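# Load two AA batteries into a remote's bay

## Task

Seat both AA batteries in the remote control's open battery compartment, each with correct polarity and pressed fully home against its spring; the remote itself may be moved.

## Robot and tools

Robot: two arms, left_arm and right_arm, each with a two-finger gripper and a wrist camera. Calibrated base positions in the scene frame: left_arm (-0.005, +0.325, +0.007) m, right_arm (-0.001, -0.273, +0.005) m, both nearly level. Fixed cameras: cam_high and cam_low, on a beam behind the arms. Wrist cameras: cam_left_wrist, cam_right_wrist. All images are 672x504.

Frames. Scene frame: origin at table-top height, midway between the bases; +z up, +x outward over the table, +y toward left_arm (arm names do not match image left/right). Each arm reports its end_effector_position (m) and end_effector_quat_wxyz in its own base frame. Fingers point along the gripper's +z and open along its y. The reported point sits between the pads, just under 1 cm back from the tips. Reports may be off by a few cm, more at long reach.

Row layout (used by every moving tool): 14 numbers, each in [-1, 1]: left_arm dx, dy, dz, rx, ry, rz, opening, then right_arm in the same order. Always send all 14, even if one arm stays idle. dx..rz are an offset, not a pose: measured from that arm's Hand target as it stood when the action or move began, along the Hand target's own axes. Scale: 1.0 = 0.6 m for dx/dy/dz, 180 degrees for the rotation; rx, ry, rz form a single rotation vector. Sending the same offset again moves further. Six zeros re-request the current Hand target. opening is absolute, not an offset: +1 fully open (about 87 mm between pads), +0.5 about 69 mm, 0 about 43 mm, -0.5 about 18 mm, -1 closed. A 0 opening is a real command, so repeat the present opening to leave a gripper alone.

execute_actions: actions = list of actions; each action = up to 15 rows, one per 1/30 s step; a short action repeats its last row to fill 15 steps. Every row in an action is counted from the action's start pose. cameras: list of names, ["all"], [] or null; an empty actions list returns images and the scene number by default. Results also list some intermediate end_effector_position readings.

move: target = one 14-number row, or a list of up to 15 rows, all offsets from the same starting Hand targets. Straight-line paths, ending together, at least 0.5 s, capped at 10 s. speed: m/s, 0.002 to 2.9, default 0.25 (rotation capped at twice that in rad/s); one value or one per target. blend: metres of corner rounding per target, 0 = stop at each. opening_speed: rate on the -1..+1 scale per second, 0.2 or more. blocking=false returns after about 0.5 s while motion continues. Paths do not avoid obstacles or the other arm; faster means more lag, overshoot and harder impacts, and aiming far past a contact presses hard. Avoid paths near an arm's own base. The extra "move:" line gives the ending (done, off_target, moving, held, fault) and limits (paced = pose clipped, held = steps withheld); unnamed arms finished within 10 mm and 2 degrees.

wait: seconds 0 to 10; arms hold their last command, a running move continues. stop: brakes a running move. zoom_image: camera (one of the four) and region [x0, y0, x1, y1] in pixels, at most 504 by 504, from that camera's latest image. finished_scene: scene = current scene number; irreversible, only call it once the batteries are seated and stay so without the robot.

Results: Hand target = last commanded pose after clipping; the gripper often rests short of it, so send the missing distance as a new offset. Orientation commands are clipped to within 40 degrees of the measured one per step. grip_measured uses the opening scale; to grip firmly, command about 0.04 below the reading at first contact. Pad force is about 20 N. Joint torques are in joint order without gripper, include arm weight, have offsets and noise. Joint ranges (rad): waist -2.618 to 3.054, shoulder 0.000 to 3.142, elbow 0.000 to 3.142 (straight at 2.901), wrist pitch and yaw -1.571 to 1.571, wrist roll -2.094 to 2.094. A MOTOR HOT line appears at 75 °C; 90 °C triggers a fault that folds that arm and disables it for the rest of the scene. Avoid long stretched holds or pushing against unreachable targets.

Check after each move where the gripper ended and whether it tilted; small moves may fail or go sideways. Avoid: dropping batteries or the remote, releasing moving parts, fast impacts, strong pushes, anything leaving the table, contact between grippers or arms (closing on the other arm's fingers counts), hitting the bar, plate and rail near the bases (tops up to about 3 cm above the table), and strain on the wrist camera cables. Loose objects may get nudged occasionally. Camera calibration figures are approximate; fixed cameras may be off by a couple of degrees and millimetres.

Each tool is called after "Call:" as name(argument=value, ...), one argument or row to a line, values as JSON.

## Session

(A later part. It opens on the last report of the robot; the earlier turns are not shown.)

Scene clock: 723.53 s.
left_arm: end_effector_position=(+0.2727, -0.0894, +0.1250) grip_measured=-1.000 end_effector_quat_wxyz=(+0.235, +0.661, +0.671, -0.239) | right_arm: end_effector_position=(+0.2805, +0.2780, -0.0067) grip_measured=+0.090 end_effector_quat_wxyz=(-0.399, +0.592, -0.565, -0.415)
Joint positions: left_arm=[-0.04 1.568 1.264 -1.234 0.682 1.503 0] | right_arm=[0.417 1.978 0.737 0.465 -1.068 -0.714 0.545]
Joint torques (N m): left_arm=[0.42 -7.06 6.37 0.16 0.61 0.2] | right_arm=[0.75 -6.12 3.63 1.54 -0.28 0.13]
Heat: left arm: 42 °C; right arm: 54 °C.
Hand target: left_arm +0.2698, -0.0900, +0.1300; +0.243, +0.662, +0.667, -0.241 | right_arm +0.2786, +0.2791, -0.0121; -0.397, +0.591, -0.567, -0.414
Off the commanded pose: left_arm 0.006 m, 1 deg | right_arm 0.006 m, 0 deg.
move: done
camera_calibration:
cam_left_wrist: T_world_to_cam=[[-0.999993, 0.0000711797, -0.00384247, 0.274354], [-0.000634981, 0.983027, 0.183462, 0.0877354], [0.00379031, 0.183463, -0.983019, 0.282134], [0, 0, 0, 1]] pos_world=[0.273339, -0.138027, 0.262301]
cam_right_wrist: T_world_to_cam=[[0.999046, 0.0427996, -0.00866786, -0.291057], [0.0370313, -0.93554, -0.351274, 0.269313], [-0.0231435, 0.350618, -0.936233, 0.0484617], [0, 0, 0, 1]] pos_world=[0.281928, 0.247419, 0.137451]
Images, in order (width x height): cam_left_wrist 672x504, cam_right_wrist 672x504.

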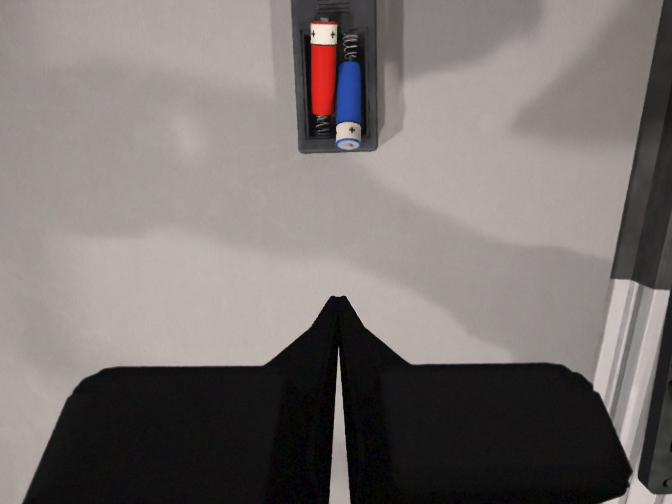

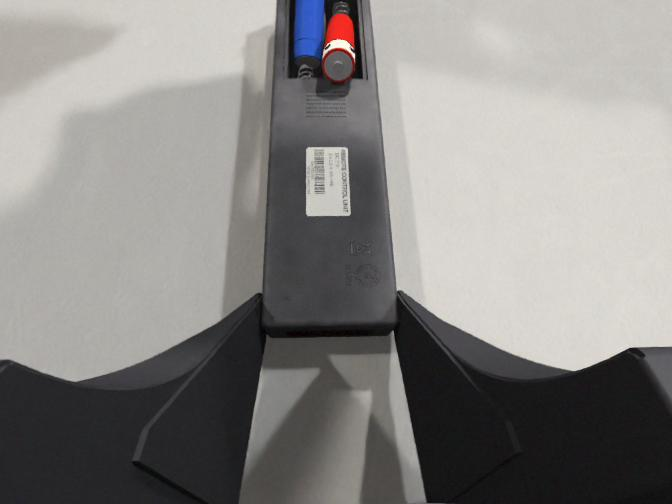

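Call:
move(
  target=[0.0363,-0.0087,0.1522,0,-0.0278,0,-1,0,0,0,0,0,0,0.02],
  speed=0.15,
  cameras=["cam_left_wrist"],
)

Scene clock: 761.67 s.
left_arm: end_effector_position=(+0.2630, -0.1283, +0.0488) grip_measured=-1.000 end_effector_quat_wxyz=(+0.266, +0.652, +0.659, -0.265) | right_arm: end_effector_position=(+0.2805, +0.2780, -0.0067) grip_measured=+0.090 end_effector_quat_wxyz=(-0.399, +0.592, -0.565, -0.415)
Joint positions: left_arm=[-0.137 1.583 0.934 -0.784 0.759 1.367 0] | right_arm=[0.417 1.978 0.737 0.465 -1.068 -0.714 0.545]
Joint torques (N m): left_arm=[-0.43 -4.72 5.68 0.73 0.64 0.03] | right_arm=[0.7 -6.09 3.6 1.55 -0.3 0.12]
Heat: left arm: 41 °C; right arm: 48 °C.
Hand target: left_arm +0.2650, -0.1321, +0.0461; +0.272, +0.651, +0.656, -0.270 | right_arm +0.2786, +0.2791, -0.0121; -0.397, +0.591, -0.567, -0.414
Off the commanded pose: left_arm 0.005 m, 1 deg | right_arm 0.006 m, 0 deg.
move: done
camera_calibration:
cam_left_wrist: T_world_to_cam=[[-0.999932, 0.000891122, -0.0116603, 0.264794], [-0.000265288, 0.995107, 0.0987992, 0.145485], [0.0116913, 0.0987955, -0.995039, 0.20207], [0, 0, 0, 1]] pos_world=[0.262452, -0.164973, 0.189781]
Images, in order (width x height): cam_left_wrist 672x504.

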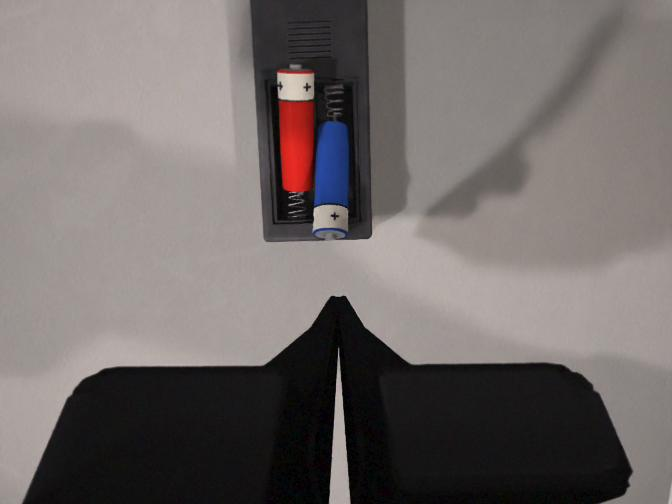

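Call:
move(
  target=[0.0037,0.0057,0.0383,0,0,0,-1,0,0,0,0,0,0,0.02],
  speed=0.08,
  cameras=["cam_left_wrist"],
)

Call:
zoom_image(
  camera="cam_left_wrist",
  region=[240, 160, 440, 310],
)

Scene clock: 771.50 s.
left_arm: end_effector_position=(+0.2659, -0.1441, +0.0316) grip_measured=-1.000 end_effector_quat_wxyz=(+0.268, +0.651, +0.658, -0.268) | right_arm: end_effector_position=(+0.2805, +0.2780, -0.0067) grip_measured=+0.090 end_effector_quat_wxyz=(-0.399, +0.592, -0.565, -0.415)
Joint positions: left_arm=[-0.189 1.624 0.896 -0.655 0.759 1.296 0] | right_arm=[0.417 1.978 0.737 0.465 -1.068 -0.714 0.545]
Joint torques (N m): left_arm=[-0.36 -4.83 5.79 0.8 0.55 0.02] | right_arm=[0.81 -6.13 3.59 1.55 -0.28 0.11]
Heat: left arm: 40 °C; right arm: 48 °C.
Hand target: left_arm +0.2684, -0.1467, +0.0282; +0.272, +0.651, +0.656, -0.270 | right_arm +0.2786, +0.2791, -0.0121; -0.397, +0.591, -0.567, -0.414
Off the commanded pose: left_arm 0.005 m, 1 deg | right_arm 0.006 m, 0 deg.
move: done
camera_calibration:
cam_left_wrist: T_world_to_cam=[[-0.99995, 0.00184361, -0.00986989, 0.267673], [0.000941742, 0.995886, 0.0906124, 0.163041], [0.00999634, 0.0905985, -0.995837, 0.185685], [0, 0, 0, 1]] pos_world=[0.265649, -0.179686, 0.172781]
Images, in order (width x height): cam_left_wrist 672x504.

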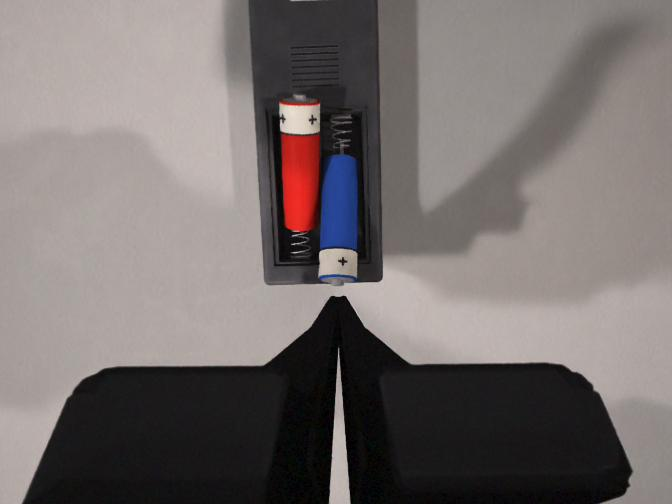

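Scaled by 2.520 from the camera's 672x504 image, which has a finer 960x720 frame.

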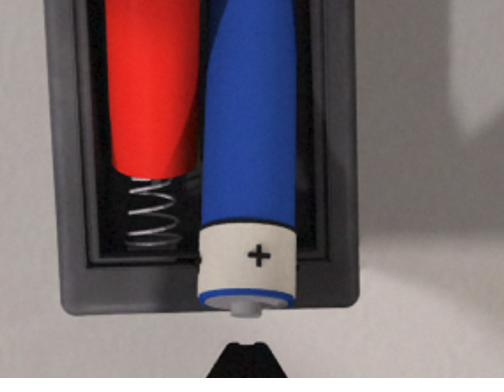

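Call:
move(
  target=[-0.0083,0,-0.0059,0,0,0,-1,0,0,0,0,0,0,0.02],
  speed=0.06,
  cameras=["cam_left_wrist"],
)

Call:
zoom_image(
  camera="cam_left_wrist",
  region=[240, 160, 440, 310],
)

Scene clock: 799.40 s.
left_arm: end_effector_position=(+0.2652, -0.1452, +0.0316) grip_measured=-1.000 end_effector_quat_wxyz=(+0.266, +0.650, +0.658, -0.269) | right_arm: end_effector_position=(+0.2805, +0.2780, -0.0067) grip_measured=+0.090 end_effector_quat_wxyz=(-0.399, +0.592, -0.565, -0.415)
Joint positions: left_arm=[-0.193 1.624 0.896 -0.655 0.759 1.291 0] | right_arm=[0.417 1.978 0.737 0.465 -1.068 -0.714 0.545]
Joint torques (N m): left_arm=[-0.42 -5.71 7.17 0.59 0.53 0.03] | right_arm=[0.73 -6.17 3.58 1.54 -0.28 0.12]
Heat: left arm: 39 °C; right arm: 46 °C.
Hand target: left_arm +0.2684, -0.1478, +0.0342; +0.272, +0.651, +0.656, -0.270 | right_arm +0.2786, +0.2791, -0.0121; -0.397, +0.591, -0.567, -0.414
Off the commanded pose: left_arm 0.005 m, 1 deg | right_arm 0.006 m, 0 deg.
move: done
camera_calibration:
cam_left_wrist: T_world_to_cam=[[-0.999977, 0.00185564, -0.0065564, 0.266906], [0.00125396, 0.995886, 0.0906096, 0.163945], [0.00669757, 0.0905993, -0.995865, 0.186759], [0, 0, 0, 1]] pos_world=[0.265444, -0.180686, 0.172882]
Images, in order (width x height): cam_left_wrist 672x504.

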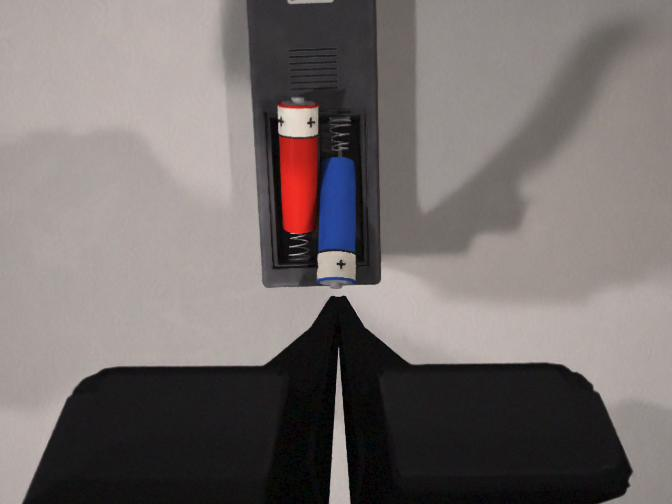

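Scaled by 2.520 from the camera's 672x504 image, which has a finer 960x720 frame.

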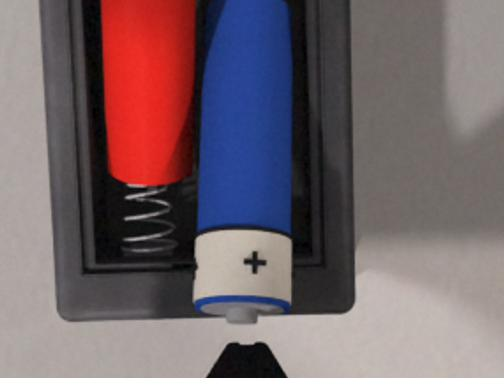

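Call:
move(
  target=[-0.0047,-0.001,0.0283,0,0,0,-1,0,0,0,0,0,0,0.02],
  speed=0.04,
  cameras=["cam_left_wrist"],
)

Call:
zoom_image(
  camera="cam_left_wrist",
  region=[240, 160, 440, 310],
)

Scene clock: 807.77 s.
left_arm: end_effector_position=(+0.2681, -0.1572, +0.0301) grip_measured=-1.000 end_effector_quat_wxyz=(+0.272, +0.650, +0.659, -0.264) | right_arm: end_effector_position=(+0.2805, +0.2780, -0.0067) grip_measured=+0.090 end_effector_quat_wxyz=(-0.399, +0.592, -0.565, -0.415)
Joint positions: left_arm=[-0.235 1.624 0.884 -0.586 0.746 1.225 0] | right_arm=[0.417 1.978 0.737 0.465 -1.068 -0.714 0.545]
Joint torques (N m): left_arm=[-1.06 -4.37 5.55 0.94 0.55 0] | right_arm=[0.76 -6.12 3.54 1.54 -0.29 0.12]
Heat: left arm: 39 °C; right arm: 46 °C.
Hand target: left_arm +0.2679, -0.1618, +0.0242; +0.271, +0.651, +0.656, -0.270 | right_arm +0.2786, +0.2791, -0.0121; -0.397, +0.591, -0.567, -0.414
Off the commanded pose: left_arm 0.007 m, 1 deg | right_arm 0.006 m, 0 deg.
move: done
camera_calibration:
cam_left_wrist: T_world_to_cam=[[-0.999806, -0.00550446, -0.0189379, 0.268997], [-0.00718993, 0.995905, 0.0901162, 0.178376], [0.0183643, 0.0902348, -0.995751, 0.183136], [0, 0, 0, 1]] pos_world=[0.266864, -0.19269, 0.171377]
Images, in order (width x height): cam_left_wrist 672x504.

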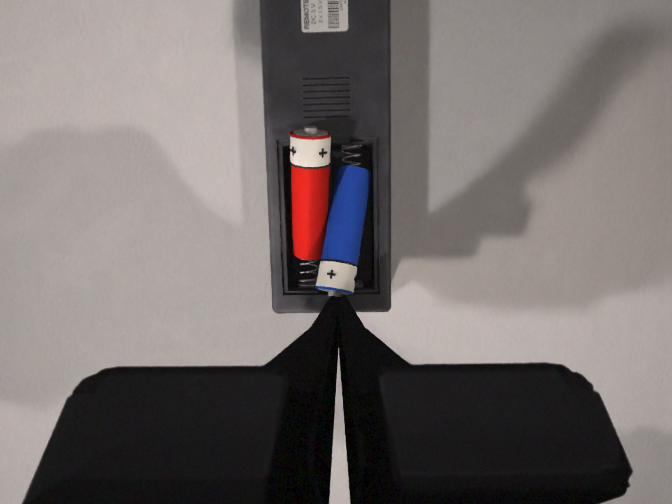

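Scaled by 2.520 from the camera's 672x504 image, which has a finer 960x720 frame.

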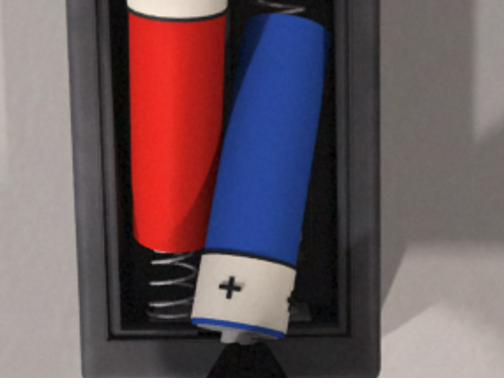

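Call:
move(
  target=[
    [0.0162,0.002,-0.0352,0,0,0,-1,0,0,0,0,0,0,0.02],
    [0.0162,0.002,-0.0352,0,0,0,-0.4,0,0,0,0,0,0,0.02],
  ],
  speed=0.08,
  opening_speed=1.5,
  cameras=["cam_left_wrist","cam_right_wrist"],
)

Call:
zoom_image(
  camera="cam_left_wrist",
  region=[240, 130, 440, 310],
)

Scene clock: 823.93 s.
left_arm: end_effector_position=(+0.2644, -0.1387, +0.0283) grip_measured=-0.400 end_effector_quat_wxyz=(+0.265, +0.650, +0.661, -0.266) | right_arm: end_effector_position=(+0.2805, +0.2780, -0.0067) grip_measured=+0.090 end_effector_quat_wxyz=(-0.399, +0.592, -0.565, -0.415)
Joint positions: left_arm=[-0.174 1.624 0.884 -0.659 0.754 1.313 0.3] | right_arm=[0.417 1.978 0.737 0.465 -1.068 -0.714 0.545]
Joint torques (N m): left_arm=[0.49 -5.2 8.18 0.41 0.64 0.19] | right_arm=[0.79 -6.17 3.58 1.54 -0.27 0.13]
Heat: left arm: 39 °C; right arm: 45 °C.
Hand target: left_arm +0.2689, -0.1400, +0.0322; +0.272, +0.651, +0.656, -0.270 | right_arm +0.2786, +0.2791, -0.0121; -0.397, +0.591, -0.567, -0.414
Off the commanded pose: left_arm 0.006 m, 1 deg | right_arm 0.006 m, 0 deg.
move: done
camera_calibration:
cam_left_wrist: T_world_to_cam=[[-0.999966, -0.00208569, -0.00792347, 0.265413], [-0.00284988, 0.995212, 0.0976947, 0.158553], [0.00768177, 0.097714, -0.995185, 0.183553], [0, 0, 0, 1]] pos_world=[0.264446, -0.175176, 0.169282]
cam_right_wrist: T_world_to_cam=[[0.999046, 0.0427996, -0.00866786, -0.291057], [0.0370313, -0.93554, -0.351274, 0.269313], [-0.0231435, 0.350618, -0.936233, 0.0484617], [0, 0, 0, 1]] pos_world=[0.281928, 0.247419, 0.137451]
Images, in order (width x height): cam_left_wrist 672x504, cam_right_wrist 672x504.

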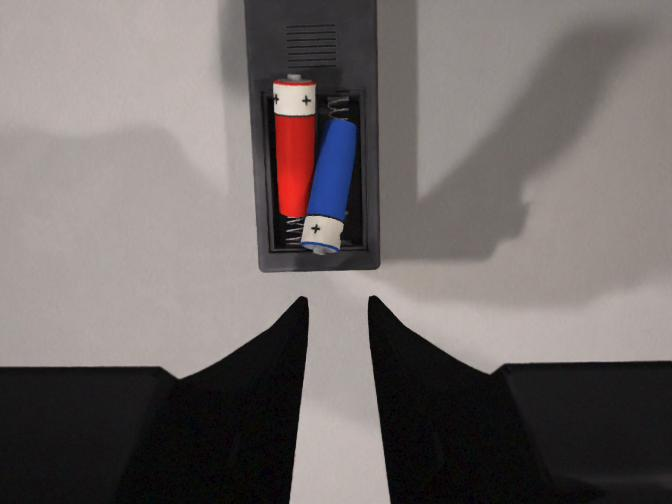

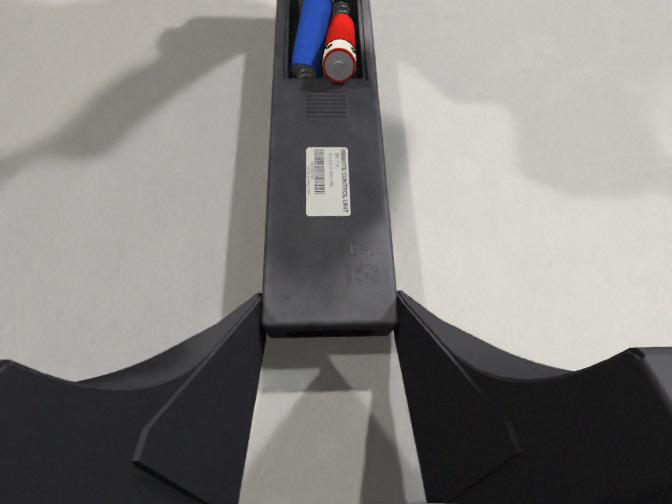

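Scaled by 2.520 from the camera's 672x504 image, which has a finer 960x720 frame.

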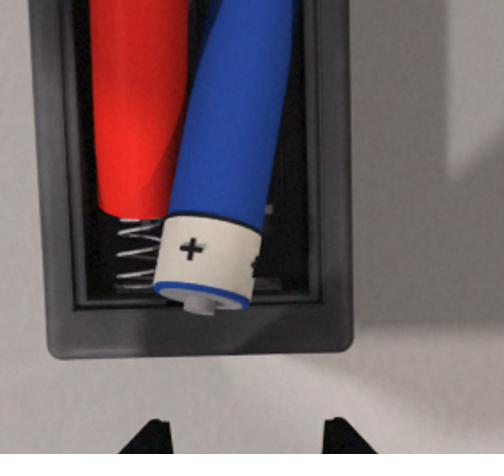

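Call:
move(
  target=[
    [0,0,0,0,0,0,-0.15,0,0,0,0,0,0,0.02],
    [-0.028,-0.006,0.038,0,0,0,-0.15,0,0,0,0,0,0,0.02],
  ],
  speed=0.06,
  opening_speed=1.5,
  cameras=["cam_left_wrist"],
)

Call:
zoom_image(
  camera="cam_left_wrist",
  region=[240, 160, 440, 340],
)

Scene clock: 840.67 s.
left_arm: end_effector_position=(+0.2633, -0.1671, +0.0310) grip_measured=-0.150 end_effector_quat_wxyz=(+0.268, +0.650, +0.657, -0.273) | right_arm: end_effector_position=(+0.2805, +0.2780, -0.0067) grip_measured=+0.090 end_effector_quat_wxyz=(-0.399, +0.592, -0.565, -0.415)
Joint positions: left_arm=[-0.268 1.624 0.884 -0.577 0.751 1.192 0.425] | right_arm=[0.417 1.978 0.737 0.465 -1.068 -0.714 0.545]
Joint torques (N m): left_arm=[-0.27 -5.53 5.52 0.93 0.42 0.02] | right_arm=[0.77 -6.12 3.66 1.54 -0.29 0.13]
Heat: left arm: 38 °C; right arm: 45 °C.
Hand target: left_arm +0.2656, -0.1680, +0.0280; +0.272, +0.651, +0.656, -0.270 | right_arm +0.2785, +0.2791, -0.0121; -0.397, +0.591, -0.567, -0.414
Off the commanded pose: left_arm 0.004 m, 1 deg | right_arm 0.006 m, 0 deg.
move: done
camera_calibration:
cam_left_wrist: T_world_to_cam=[[-0.999978, 0.00511836, -0.00410218, 0.265473], [0.00476206, 0.996571, 0.0826025, 0.185305], [0.00451091, 0.0825812, -0.996574, 0.187341], [0, 0, 0, 1]] pos_world=[0.26374, -0.201499, 0.172482]
Images, in order (width x height): cam_left_wrist 672x504.

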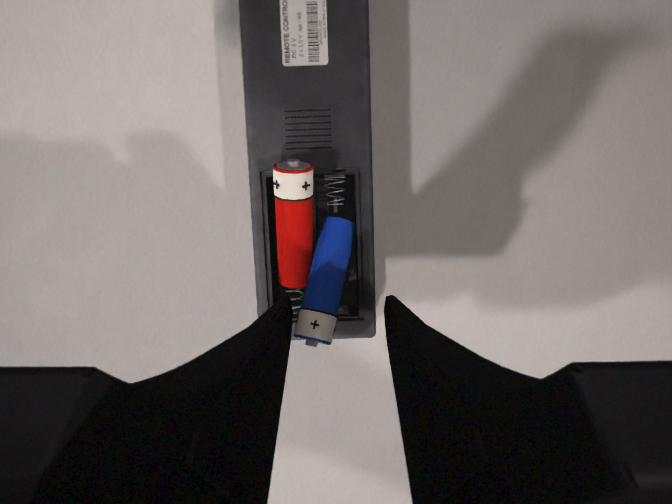

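Scaled by 2.520 from the camera's 672x504 image, which has a finer 960x720 frame.

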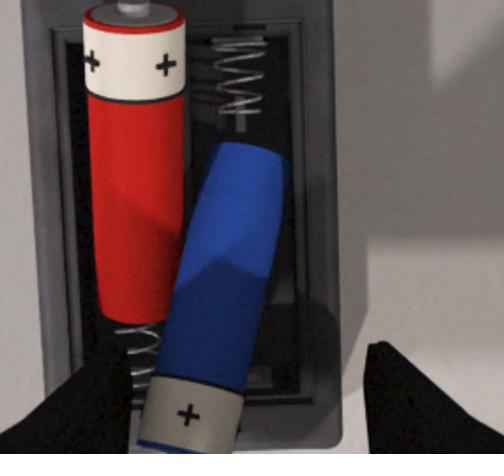

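Call:
execute_actions(
  actions=[],
)

Call:
zoom_image(
  camera="cam_left_wrist",
  region=[220, 180, 440, 380],
)

Scene clock: 863.97 s.
left_arm: end_effector_position=(+0.2634, -0.1671, +0.0310) grip_measured=-0.150 end_effector_quat_wxyz=(+0.268, +0.650, +0.657, -0.273) | right_arm: end_effector_position=(+0.2805, +0.2780, -0.0067) grip_measured=+0.090 end_effector_quat_wxyz=(-0.399, +0.592, -0.565, -0.415)
Joint positions: left_arm=[-0.268 1.624 0.884 -0.576 0.751 1.192 0.425] | right_arm=[0.417 1.978 0.737 0.465 -1.068 -0.714 0.545]
Joint velocities: within noise
Joint torques (N m): left_arm=[-0.34 -5.5 5.53 0.93 0.43 0.02] | right_arm=[0.8 -6.15 3.6 1.55 -0.27 0.12]
Heat: left arm: 38 °C; right arm: 44 °C.
Hand target: left_arm +0.2656, -0.1680, +0.0280; +0.272, +0.651, +0.656, -0.270 | right_arm +0.2785, +0.2791, -0.0121; -0.397, +0.591, -0.567, -0.414
Tool commands: left_gripper/opening=-0.15 right_gripper/opening=+0.02
Off the commanded pose: left_arm 0.004 m, 1 deg | right_arm 0.006 m, 0 deg.
camera_calibration:
cam_left_wrist: T_world_to_cam=[[-0.999979, 0.00482683, -0.00422598, 0.265436], [0.00446176, 0.996581, 0.082504, 0.185503], [0.00460976, 0.0824835, -0.996582, 0.187305], [0, 0, 0, 1]] pos_world=[0.26374, -0.201599, 0.172482]
cam_right_wrist: T_world_to_cam=[[0.999046, 0.0427996, -0.00866786, -0.291057], [0.0370313, -0.93554, -0.351274, 0.269313], [-0.0231435, 0.350618, -0.936233, 0.0484617], [0, 0, 0, 1]] pos_world=[0.281928, 0.247419, 0.137451]

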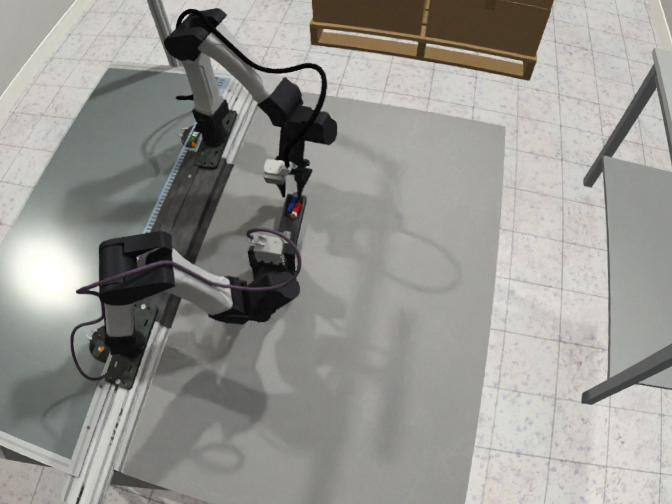

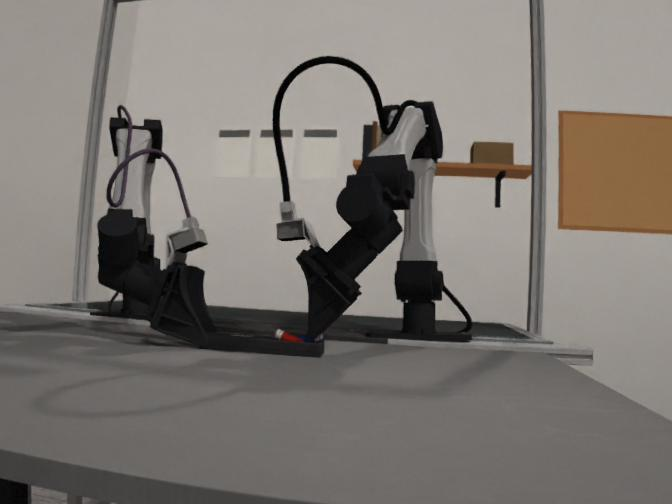

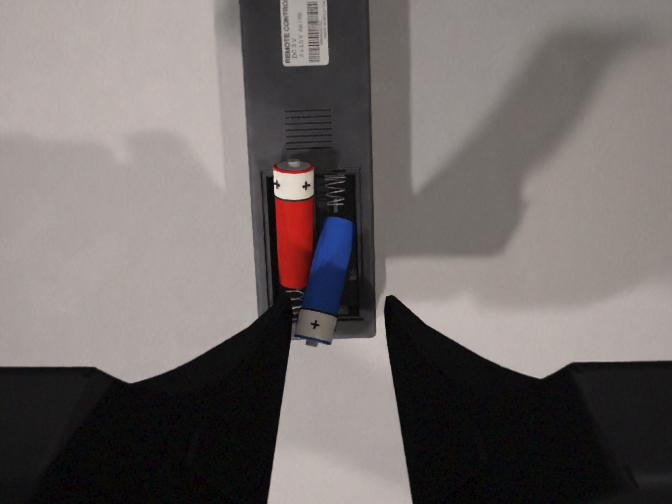

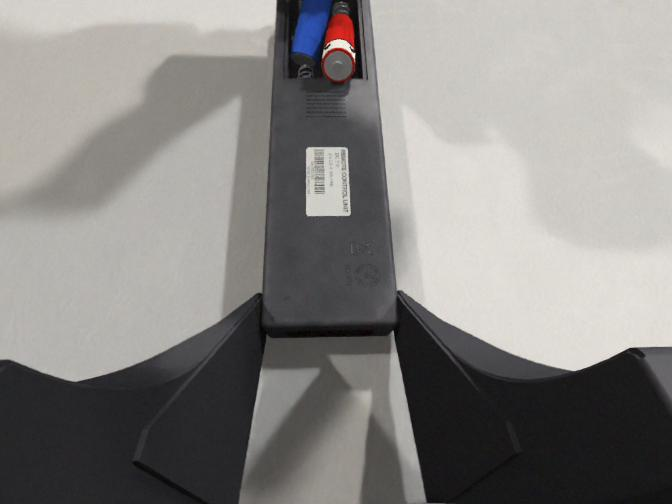

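Scaled by 2.291 from the camera's 672x504 image, which has a finer 960x720 frame.

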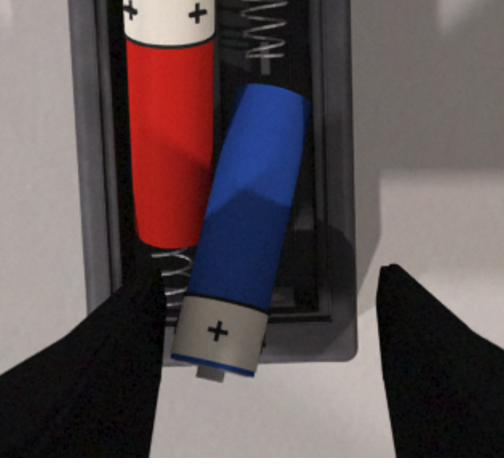

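Call:
move(
  target=[0.0059,0,0.0059,0,0,0,-0.15,0,0,0,0,0,0,0.02],
  speed=0.05,
  cameras=["cam_left_wrist"],
)

Call:
zoom_image(
  camera="cam_left_wrist",
  region=[220, 180, 440, 380],
)

Scene clock: 876.60 s.
left_arm: end_effector_position=(+0.2627, -0.1670, +0.0277) grip_measured=-0.150 end_effector_quat_wxyz=(+0.270, +0.650, +0.656, -0.272) | right_arm: end_effector_position=(+0.2805, +0.2780, -0.0067) grip_measured=+0.090 end_effector_quat_wxyz=(-0.399, +0.592, -0.565, -0.415)
Joint positions: left_arm=[-0.268 1.624 0.868 -0.555 0.751 1.192 0.425] | right_arm=[0.417 1.978 0.737 0.465 -1.068 -0.714 0.545]
Joint torques (N m): left_arm=[-0.31 -4.68 5.87 0.94 0.43 0.03] | right_arm=[0.8 -6.11 3.58 1.54 -0.28 0.13]
Heat: left arm: 38 °C; right arm: 44 °C.
Hand target: left_arm +0.2656, -0.1680, +0.0230; +0.272, +0.651, +0.656, -0.270 | right_arm +0.2785, +0.2791, -0.0121; -0.397, +0.591, -0.567, -0.414
Off the commanded pose: left_arm 0.006 m, 0 deg | right_arm 0.006 m, 0 deg.
move: done
camera_calibration:
cam_left_wrist: T_world_to_cam=[[-0.999941, 0.00484675, -0.00974749, 0.264959], [0.00404119, 0.996704, 0.0810285, 0.185762], [0.0101081, 0.0809843, -0.996664, 0.182357], [0, 0, 0, 1]] pos_world=[0.262349, -0.201202, 0.16928]
Images, in order (width x height): cam_left_wrist 672x504.

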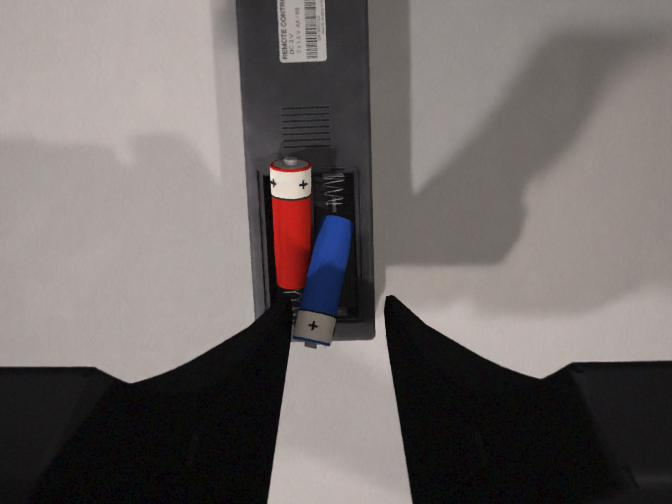

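Scaled by 2.291 from the camera's 672x504 image, which has a finer 960x720 frame.

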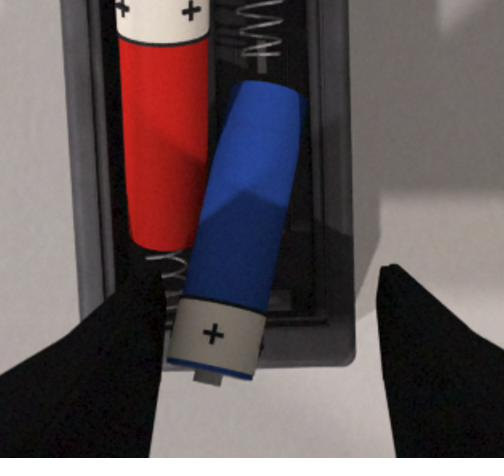

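Now close slowly to shift the + end into alignment.

Call:
move(
  target=[0,0,0,0,0,0,-0.645,0,0,0,0,0,0,0.02],
  speed=0.05,
  opening_speed=0.3,
  cameras=["cam_left_wrist"],
)

Call:
zoom_image(
  camera="cam_left_wrist",
  region=[220, 180, 440, 380],
)

Scene clock: 882.73 s.
left_arm: end_effector_position=(+0.2625, -0.1670, +0.0278) grip_measured=-0.508 end_effector_quat_wxyz=(+0.269, +0.647, +0.659, -0.273) | right_arm: end_effector_position=(+0.2828, +0.2779, -0.0067) grip_measured=+0.090 end_effector_quat_wxyz=(-0.402, +0.591, -0.567, -0.411)
Joint positions: left_arm=[-0.268 1.624 0.868 -0.553 0.751 1.18 0.246] | right_arm=[0.417 1.978 0.737 0.474 -1.058 -0.708 0.545]
Joint torques (N m): left_arm=[-0.32 -4.72 5.87 0.93 0.42 0.15] | right_arm=[0.77 -6.16 3.55 1.47 -0.38 0.05]
Heat: left arm: 38 °C; right arm: 44 °C.
Hand target: left_arm +0.2656, -0.1680, +0.0230; +0.272, +0.651, +0.656, -0.270 | right_arm +0.2786, +0.2791, -0.0121; -0.397, +0.591, -0.567, -0.414
Off the commanded pose: left_arm 0.006 m, 1 deg | right_arm 0.007 m, 1 deg.
move: done
camera_calibration:
cam_left_wrist: T_world_to_cam=[[-0.999991, -0.00354087, -0.00247228, 0.26314], [-0.0037289, 0.99673, 0.0807234, 0.187857], [0.00217836, 0.0807318, -0.996733, 0.184499], [0, 0, 0, 1]] pos_world=[0.263436, -0.201205, 0.169382]
Images, in order (width x height): cam_left_wrist 672x504.

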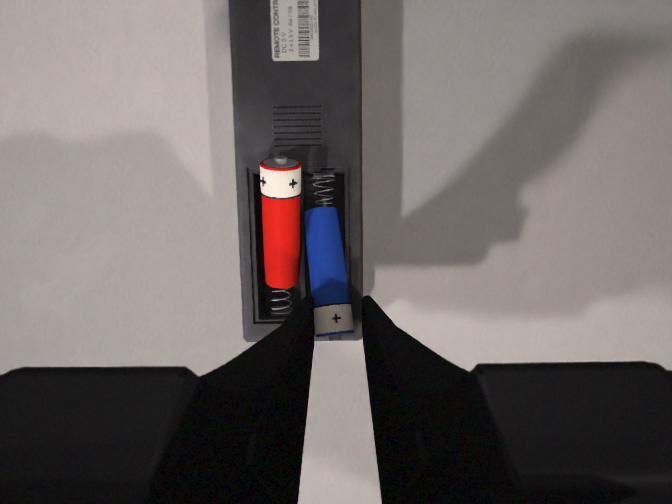

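Scaled by 2.291 from the camera's 672x504 image, which has a finer 960x720 frame.

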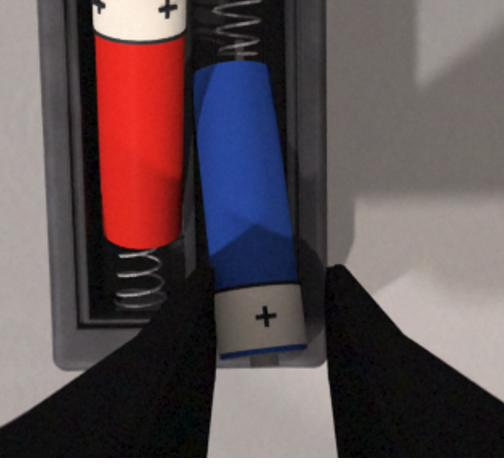

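Call:
execute_actions(
  actions=[],
  cameras=["cam_low","cam_left_wrist","cam_right_wrist"],
)

Call:
zoom_image(
  camera="cam_low",
  region=[240, 290, 360, 380],
)

Call:
zoom_image(
  camera="cam_right_wrist",
  region=[270, 0, 390, 90],
)

Scene clock: 896.37 s.
left_arm: end_effector_position=(+0.2625, -0.1670, +0.0278) grip_measured=-0.508 end_effector_quat_wxyz=(+0.269, +0.647, +0.659, -0.273) | right_arm: end_effector_position=(+0.2828, +0.2779, -0.0067) grip_measured=+0.090 end_effector_quat_wxyz=(-0.402, +0.591, -0.567, -0.411)
Joint positions: left_arm=[-0.268 1.624 0.868 -0.553 0.751 1.18 0.246] | right_arm=[0.417 1.978 0.737 0.474 -1.058 -0.708 0.545]
Joint velocities: within noise
Joint torques (N m): left_arm=[-0.32 -4.7 5.9 0.95 0.44 0.14] | right_arm=[0.79 -6.13 3.62 1.47 -0.39 0.06]
Heat: left arm: 38 °C; right arm: 44 °C.
Hand target: left_arm +0.2656, -0.1680, +0.0230; +0.272, +0.651, +0.656, -0.270 | right_arm +0.2786, +0.2791, -0.0121; -0.397, +0.591, -0.567, -0.414
Tool commands: left_gripper/opening=-0.645 right_gripper/opening=+0.02
Off the commanded pose: left_arm 0.006 m, 1 deg | right_arm 0.007 m, 1 deg.
camera_calibration:
cam_left_wrist: T_world_to_cam=[[-0.999991, -0.00354087, -0.00247228, 0.26314], [-0.0037289, 0.99673, 0.0807234, 0.187857], [0.00217836, 0.0807318, -0.996733, 0.184499], [0, 0, 0, 1]] pos_world=[0.263436, -0.201205, 0.169382]
cam_right_wrist: T_world_to_cam=[[0.999428, 0.0336134, -0.00367932, -0.290882], [0.0302274, -0.936881, -0.348338, 0.271538], [-0.0151559, 0.348028, -0.937362, 0.0469743], [0, 0, 0, 1]] pos_world=[0.283219, 0.247828, 0.137549]
Images, in order (width x height): cam_low 672x504, cam_left_wrist 672x504, cam_right_wrist 672x504.

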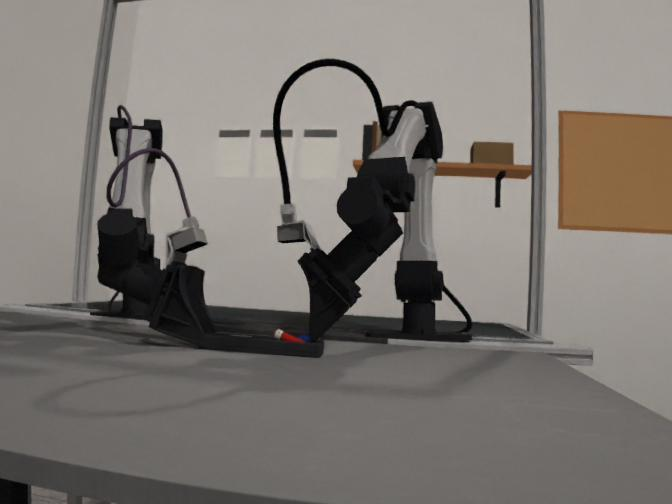

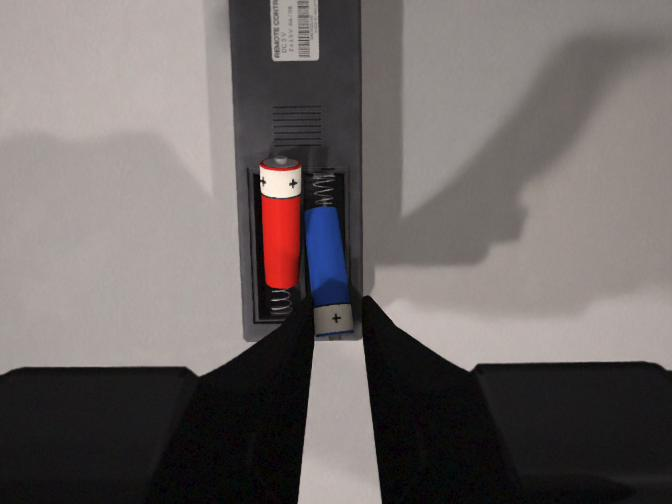

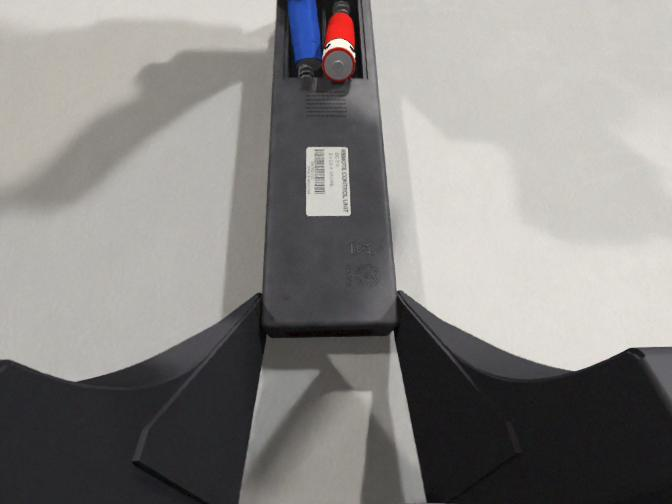

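Scaled by 4.200 from the camera's 672x504 image, which has a finer 960x720 frame.

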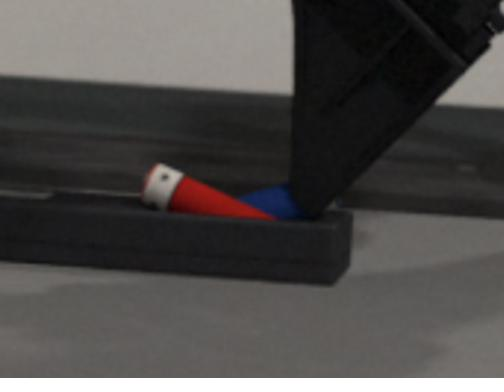

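Scaled by 4.200 from the camera's 672x504 image, which has a finer 960x720 frame.

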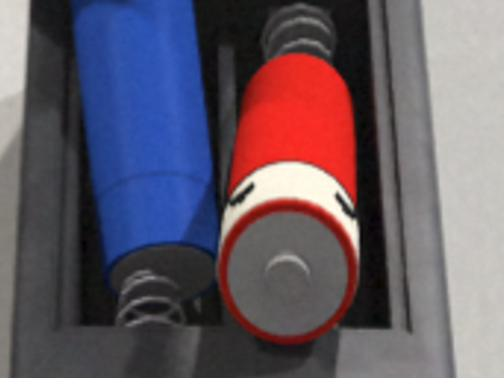

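Call:
move(
  target=[
    [0,0,0,0,0,0,-0.49,0,0,0,0,0,0,0.02],
    [-0.0094,0,-0.0094,0,0,0,-0.49,0,0,0,0,0,0,0.02],
  ],
  speed=0.05,
  opening_speed=0.5,
  cameras=["cam_left_wrist"],
)

Call:
zoom_image(
  camera="cam_left_wrist",
  region=[220, 180, 440, 380],
)

Scene clock: 912.47 s.
left_arm: end_effector_position=(+0.2622, -0.1670, +0.0277) grip_measured=-0.489 end_effector_quat_wxyz=(+0.269, +0.647, +0.660, -0.273) | right_arm: end_effector_position=(+0.2829, +0.2779, -0.0066) grip_measured=+0.090 end_effector_quat_wxyz=(-0.402, +0.591, -0.567, -0.411)
Joint positions: left_arm=[-0.268 1.624 0.868 -0.555 0.751 1.18 0.255] | right_arm=[0.417 1.978 0.737 0.474 -1.058 -0.708 0.545]
Joint torques (N m): left_arm=[-0.32 -5.97 7.68 0.59 0.44 0.14] | right_arm=[0.75 -6.17 3.56 1.46 -0.37 0.07]
Heat: left arm: 38 °C; right arm: 43 °C.
Hand target: left_arm +0.2656, -0.1680, +0.0310; +0.271, +0.651, +0.656, -0.270 | right_arm +0.2786, +0.2791, -0.0121; -0.397, +0.591, -0.567, -0.414
Off the commanded pose: left_arm 0.005 m, 1 deg | right_arm 0.007 m, 1 deg.
move: done
camera_calibration:
cam_left_wrist: T_world_to_cam=[[-0.999993, -0.00352531, -0.00136898, 0.262855], [-0.00362464, 0.996705, 0.0810252, 0.18778], [0.00107883, 0.0810296, -0.996711, 0.184745], [0, 0, 0, 1]] pos_world=[0.263334, -0.201205, 0.169283]
Images, in order (width x height): cam_left_wrist 672x504.

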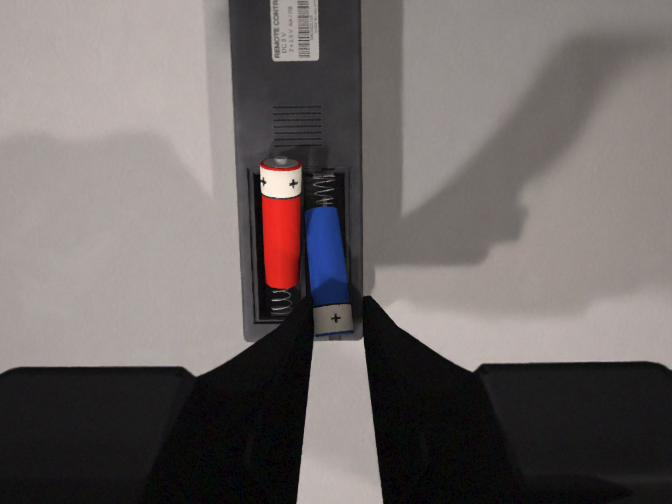

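Scaled by 2.291 from the camera's 672x504 image, which has a finer 960x720 frame.

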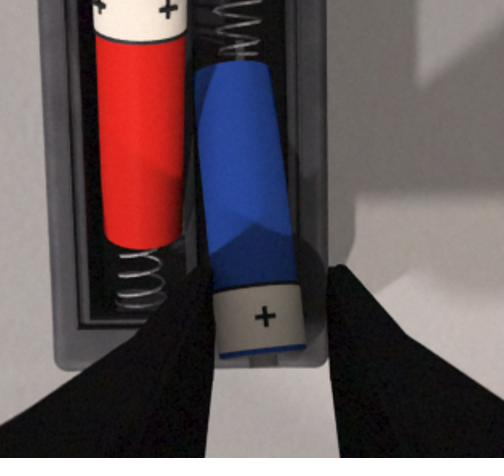

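Call:
move(
  target=[-0.0071,0,-0.0071,0,0,0,-0.49,0,0,0,0,0,0,0.02],
  speed=0.05,
  cameras=[],
)

Scene clock: 915.83 s.
left_arm: end_effector_position=(+0.2610, -0.1666, +0.0281) grip_measured=-0.489 end_effector_quat_wxyz=(+0.266, +0.646, +0.661, -0.275) | right_arm: end_effector_position=(+0.2829, +0.2779, -0.0066) grip_measured=+0.090 end_effector_quat_wxyz=(-0.402, +0.591, -0.567, -0.411)
Joint positions: left_arm=[-0.268 1.624 0.871 -0.565 0.751 1.18 0.255] | right_arm=[0.417 1.978 0.737 0.474 -1.058 -0.708 0.545]
Joint torques (N m): left_arm=[-0.36 -6.93 8.76 0.42 0.44 0.13] | right_arm=[0.73 -6.15 3.56 1.47 -0.39 0.06]
Heat: left arm: 38 °C; right arm: 43 °C.
Hand target: left_arm +0.2655, -0.1680, +0.0370; +0.271, +0.651, +0.656, -0.270 | right_arm +0.2786, +0.2791, -0.0121; -0.397, +0.591, -0.567, -0.414
Off the commanded pose: left_arm 0.010 m, 1 deg | right_arm 0.007 m, 1 deg.
move: done
No camera images: "cameras" was empty.

Call:
move(
  target=[-0.0047,0,-0.0047,0,0,0,-0.49,0,0,0,0,0,0,0.02],
  speed=0.05,
  cameras=["cam_left_wrist"],
)

Scene clock: 918.90 s.
left_arm: end_effector_position=(+0.2600, -0.1662, +0.0296) grip_measured=-0.489 end_effector_quat_wxyz=(+0.262, +0.645, +0.663, -0.277) | right_arm: end_effector_position=(+0.2828, +0.2780, -0.0066) grip_measured=+0.090 end_effector_quat_wxyz=(-0.402, +0.591, -0.567, -0.411)
Joint positions: left_arm=[-0.268 1.624 0.88 -0.583 0.75 1.18 0.255] | right_arm=[0.417 1.978 0.737 0.474 -1.059 -0.708 0.545]
Joint torques (N m): left_arm=[-0.34 -7.5 8.84 0.44 0.45 0.14] | right_arm=[0.83 -6.16 3.58 1.47 -0.37 0.07]
Heat: left arm: 38 °C; right arm: 43 °C.
Hand target: left_arm +0.2657, -0.1680, +0.0411; +0.272, +0.651, +0.656, -0.270 | right_arm +0.2786, +0.2791, -0.0121; -0.397, +0.591, -0.567, -0.414
Off the commanded pose: left_arm 0.013 m, 2 deg | right_arm 0.007 m, 1 deg.
move: off_target (left_arm)
camera_calibration:
cam_left_wrist: T_world_to_cam=[[-0.999887, -0.00383589, 0.0145399, 0.260121], [-0.00256299, 0.996242, 0.0865737, 0.18632], [-0.0148174, 0.0865266, -0.996139, 0.191541], [0, 0, 0, 1]] pos_world=[0.263407, -0.201196, 0.170889]
Images, in order (width x height): cam_left_wrist 672x504.

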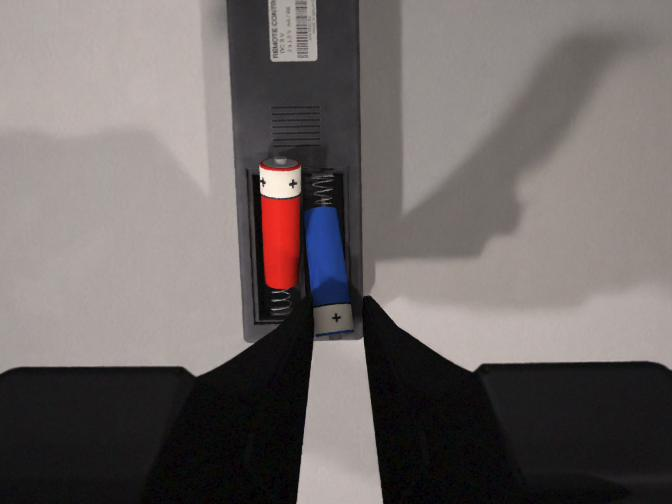

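Call:
move(
  target=[-0.0047,0,-0.0047,0,0,0,-0.49,0,0,0,0,0,0,0.02],
  speed=0.05,
  cameras=["cam_low"],
)

Call:
zoom_image(
  camera="cam_low",
  region=[240, 290, 360, 380],
)

Scene clock: 924.53 s.
left_arm: end_effector_position=(+0.2605, -0.1661, +0.0321) grip_measured=-0.490 end_effector_quat_wxyz=(+0.259, +0.645, +0.664, -0.277) | right_arm: end_effector_position=(+0.2828, +0.2780, -0.0066) grip_measured=+0.090 end_effector_quat_wxyz=(-0.402, +0.591, -0.567, -0.411)
Joint positions: left_arm=[-0.268 1.624 0.893 -0.601 0.749 1.18 0.255] | right_arm=[0.417 1.978 0.737 0.474 -1.059 -0.708 0.545]
Joint torques (N m): left_arm=[-0.35 -8.09 8.59 0.44 0.45 0.13] | right_arm=[0.75 -6.17 3.58 1.45 -0.38 0.05]
Heat: left arm: 38 °C; right arm: 43 °C.
Hand target: left_arm +0.2656, -0.1679, +0.0450; +0.272, +0.651, +0.656, -0.270 | right_arm +0.2786, +0.2791, -0.0121; -0.397, +0.591, -0.567, -0.414
Off the commanded pose: left_arm 0.014 m, 2 deg | right_arm 0.007 m, 1 deg.
move: off_target (left_arm)
Images, in order (width x height): cam_low 672x504.

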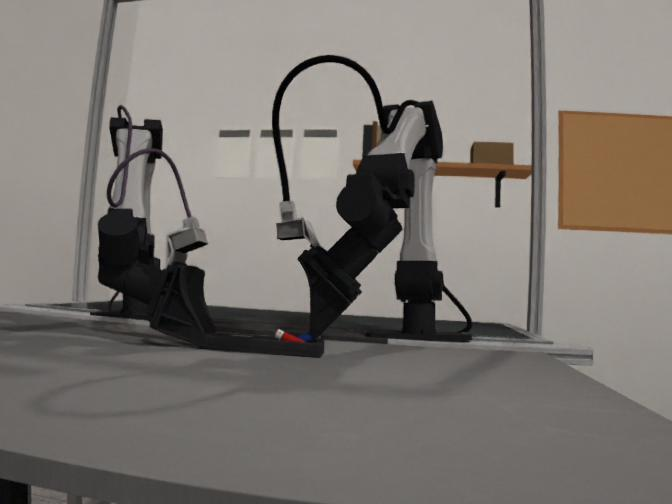

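Scaled by 4.200 from the camera's 672x504 image, which has a finer 960x720 frame.

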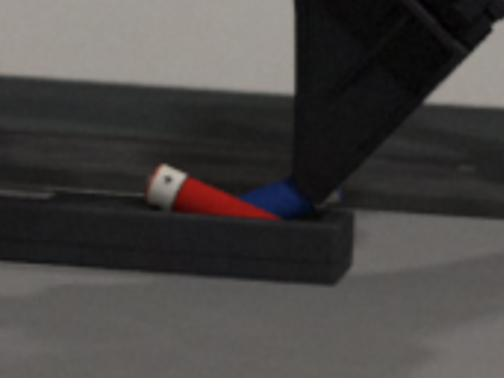

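Call:
move(
  target=[0,0,0,0,0,0,-0.64,0,0,0,0,0,0,0.02],
  speed=0.05,
  opening_speed=0.3,
  cameras=["cam_left_wrist"],
)

Call:
zoom_image(
  camera="cam_left_wrist",
  region=[220, 180, 440, 380],
)

Scene clock: 943.87 s.
left_arm: end_effector_position=(+0.2610, -0.1658, +0.0322) grip_measured=-0.608 end_effector_quat_wxyz=(+0.259, +0.645, +0.664, -0.276) | right_arm: end_effector_position=(+0.2823, +0.2780, -0.0066) grip_measured=+0.090 end_effector_quat_wxyz=(-0.401, +0.590, -0.567, -0.412)
Joint positions: left_arm=[-0.268 1.624 0.894 -0.601 0.746 1.18 0.196] | right_arm=[0.417 1.978 0.737 0.473 -1.061 -0.708 0.545]
Joint torques (N m): left_arm=[-0.38 -8.13 8.46 0.44 0.49 0.15] | right_arm=[0.75 -6.12 3.54 1.47 -0.35 0.05]
Heat: left arm: 40 °C; right arm: 43 °C.
Hand target: left_arm +0.2656, -0.1680, +0.0450; +0.272, +0.651, +0.656, -0.270 | right_arm +0.2786, +0.2791, -0.0121; -0.397, +0.591, -0.567, -0.414
Off the commanded pose: left_arm 0.014 m, 2 deg | right_arm 0.007 m, 1 deg.
move: off_target (left_arm)
camera_calibration:
cam_left_wrist: T_world_to_cam=[[-0.999834, -0.00487246, 0.0175495, 0.260735], [-0.00325026, 0.995818, 0.0913054, 0.185683], [-0.017921, 0.0912333, -0.995668, 0.195668], [0, 0, 0, 1]] pos_world=[0.264802, -0.201488, 0.173291]
Images, in order (width x height): cam_left_wrist 672x504.

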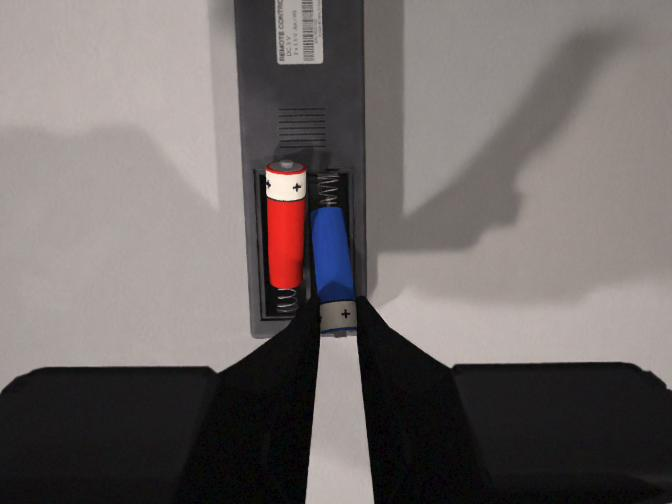

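Scaled by 2.291 from the camera's 672x504 image, which has a finer 960x720 frame.

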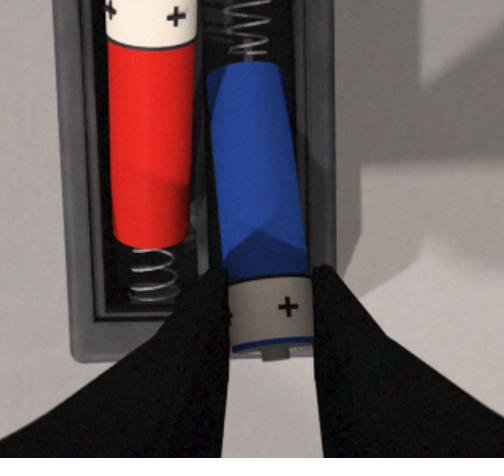

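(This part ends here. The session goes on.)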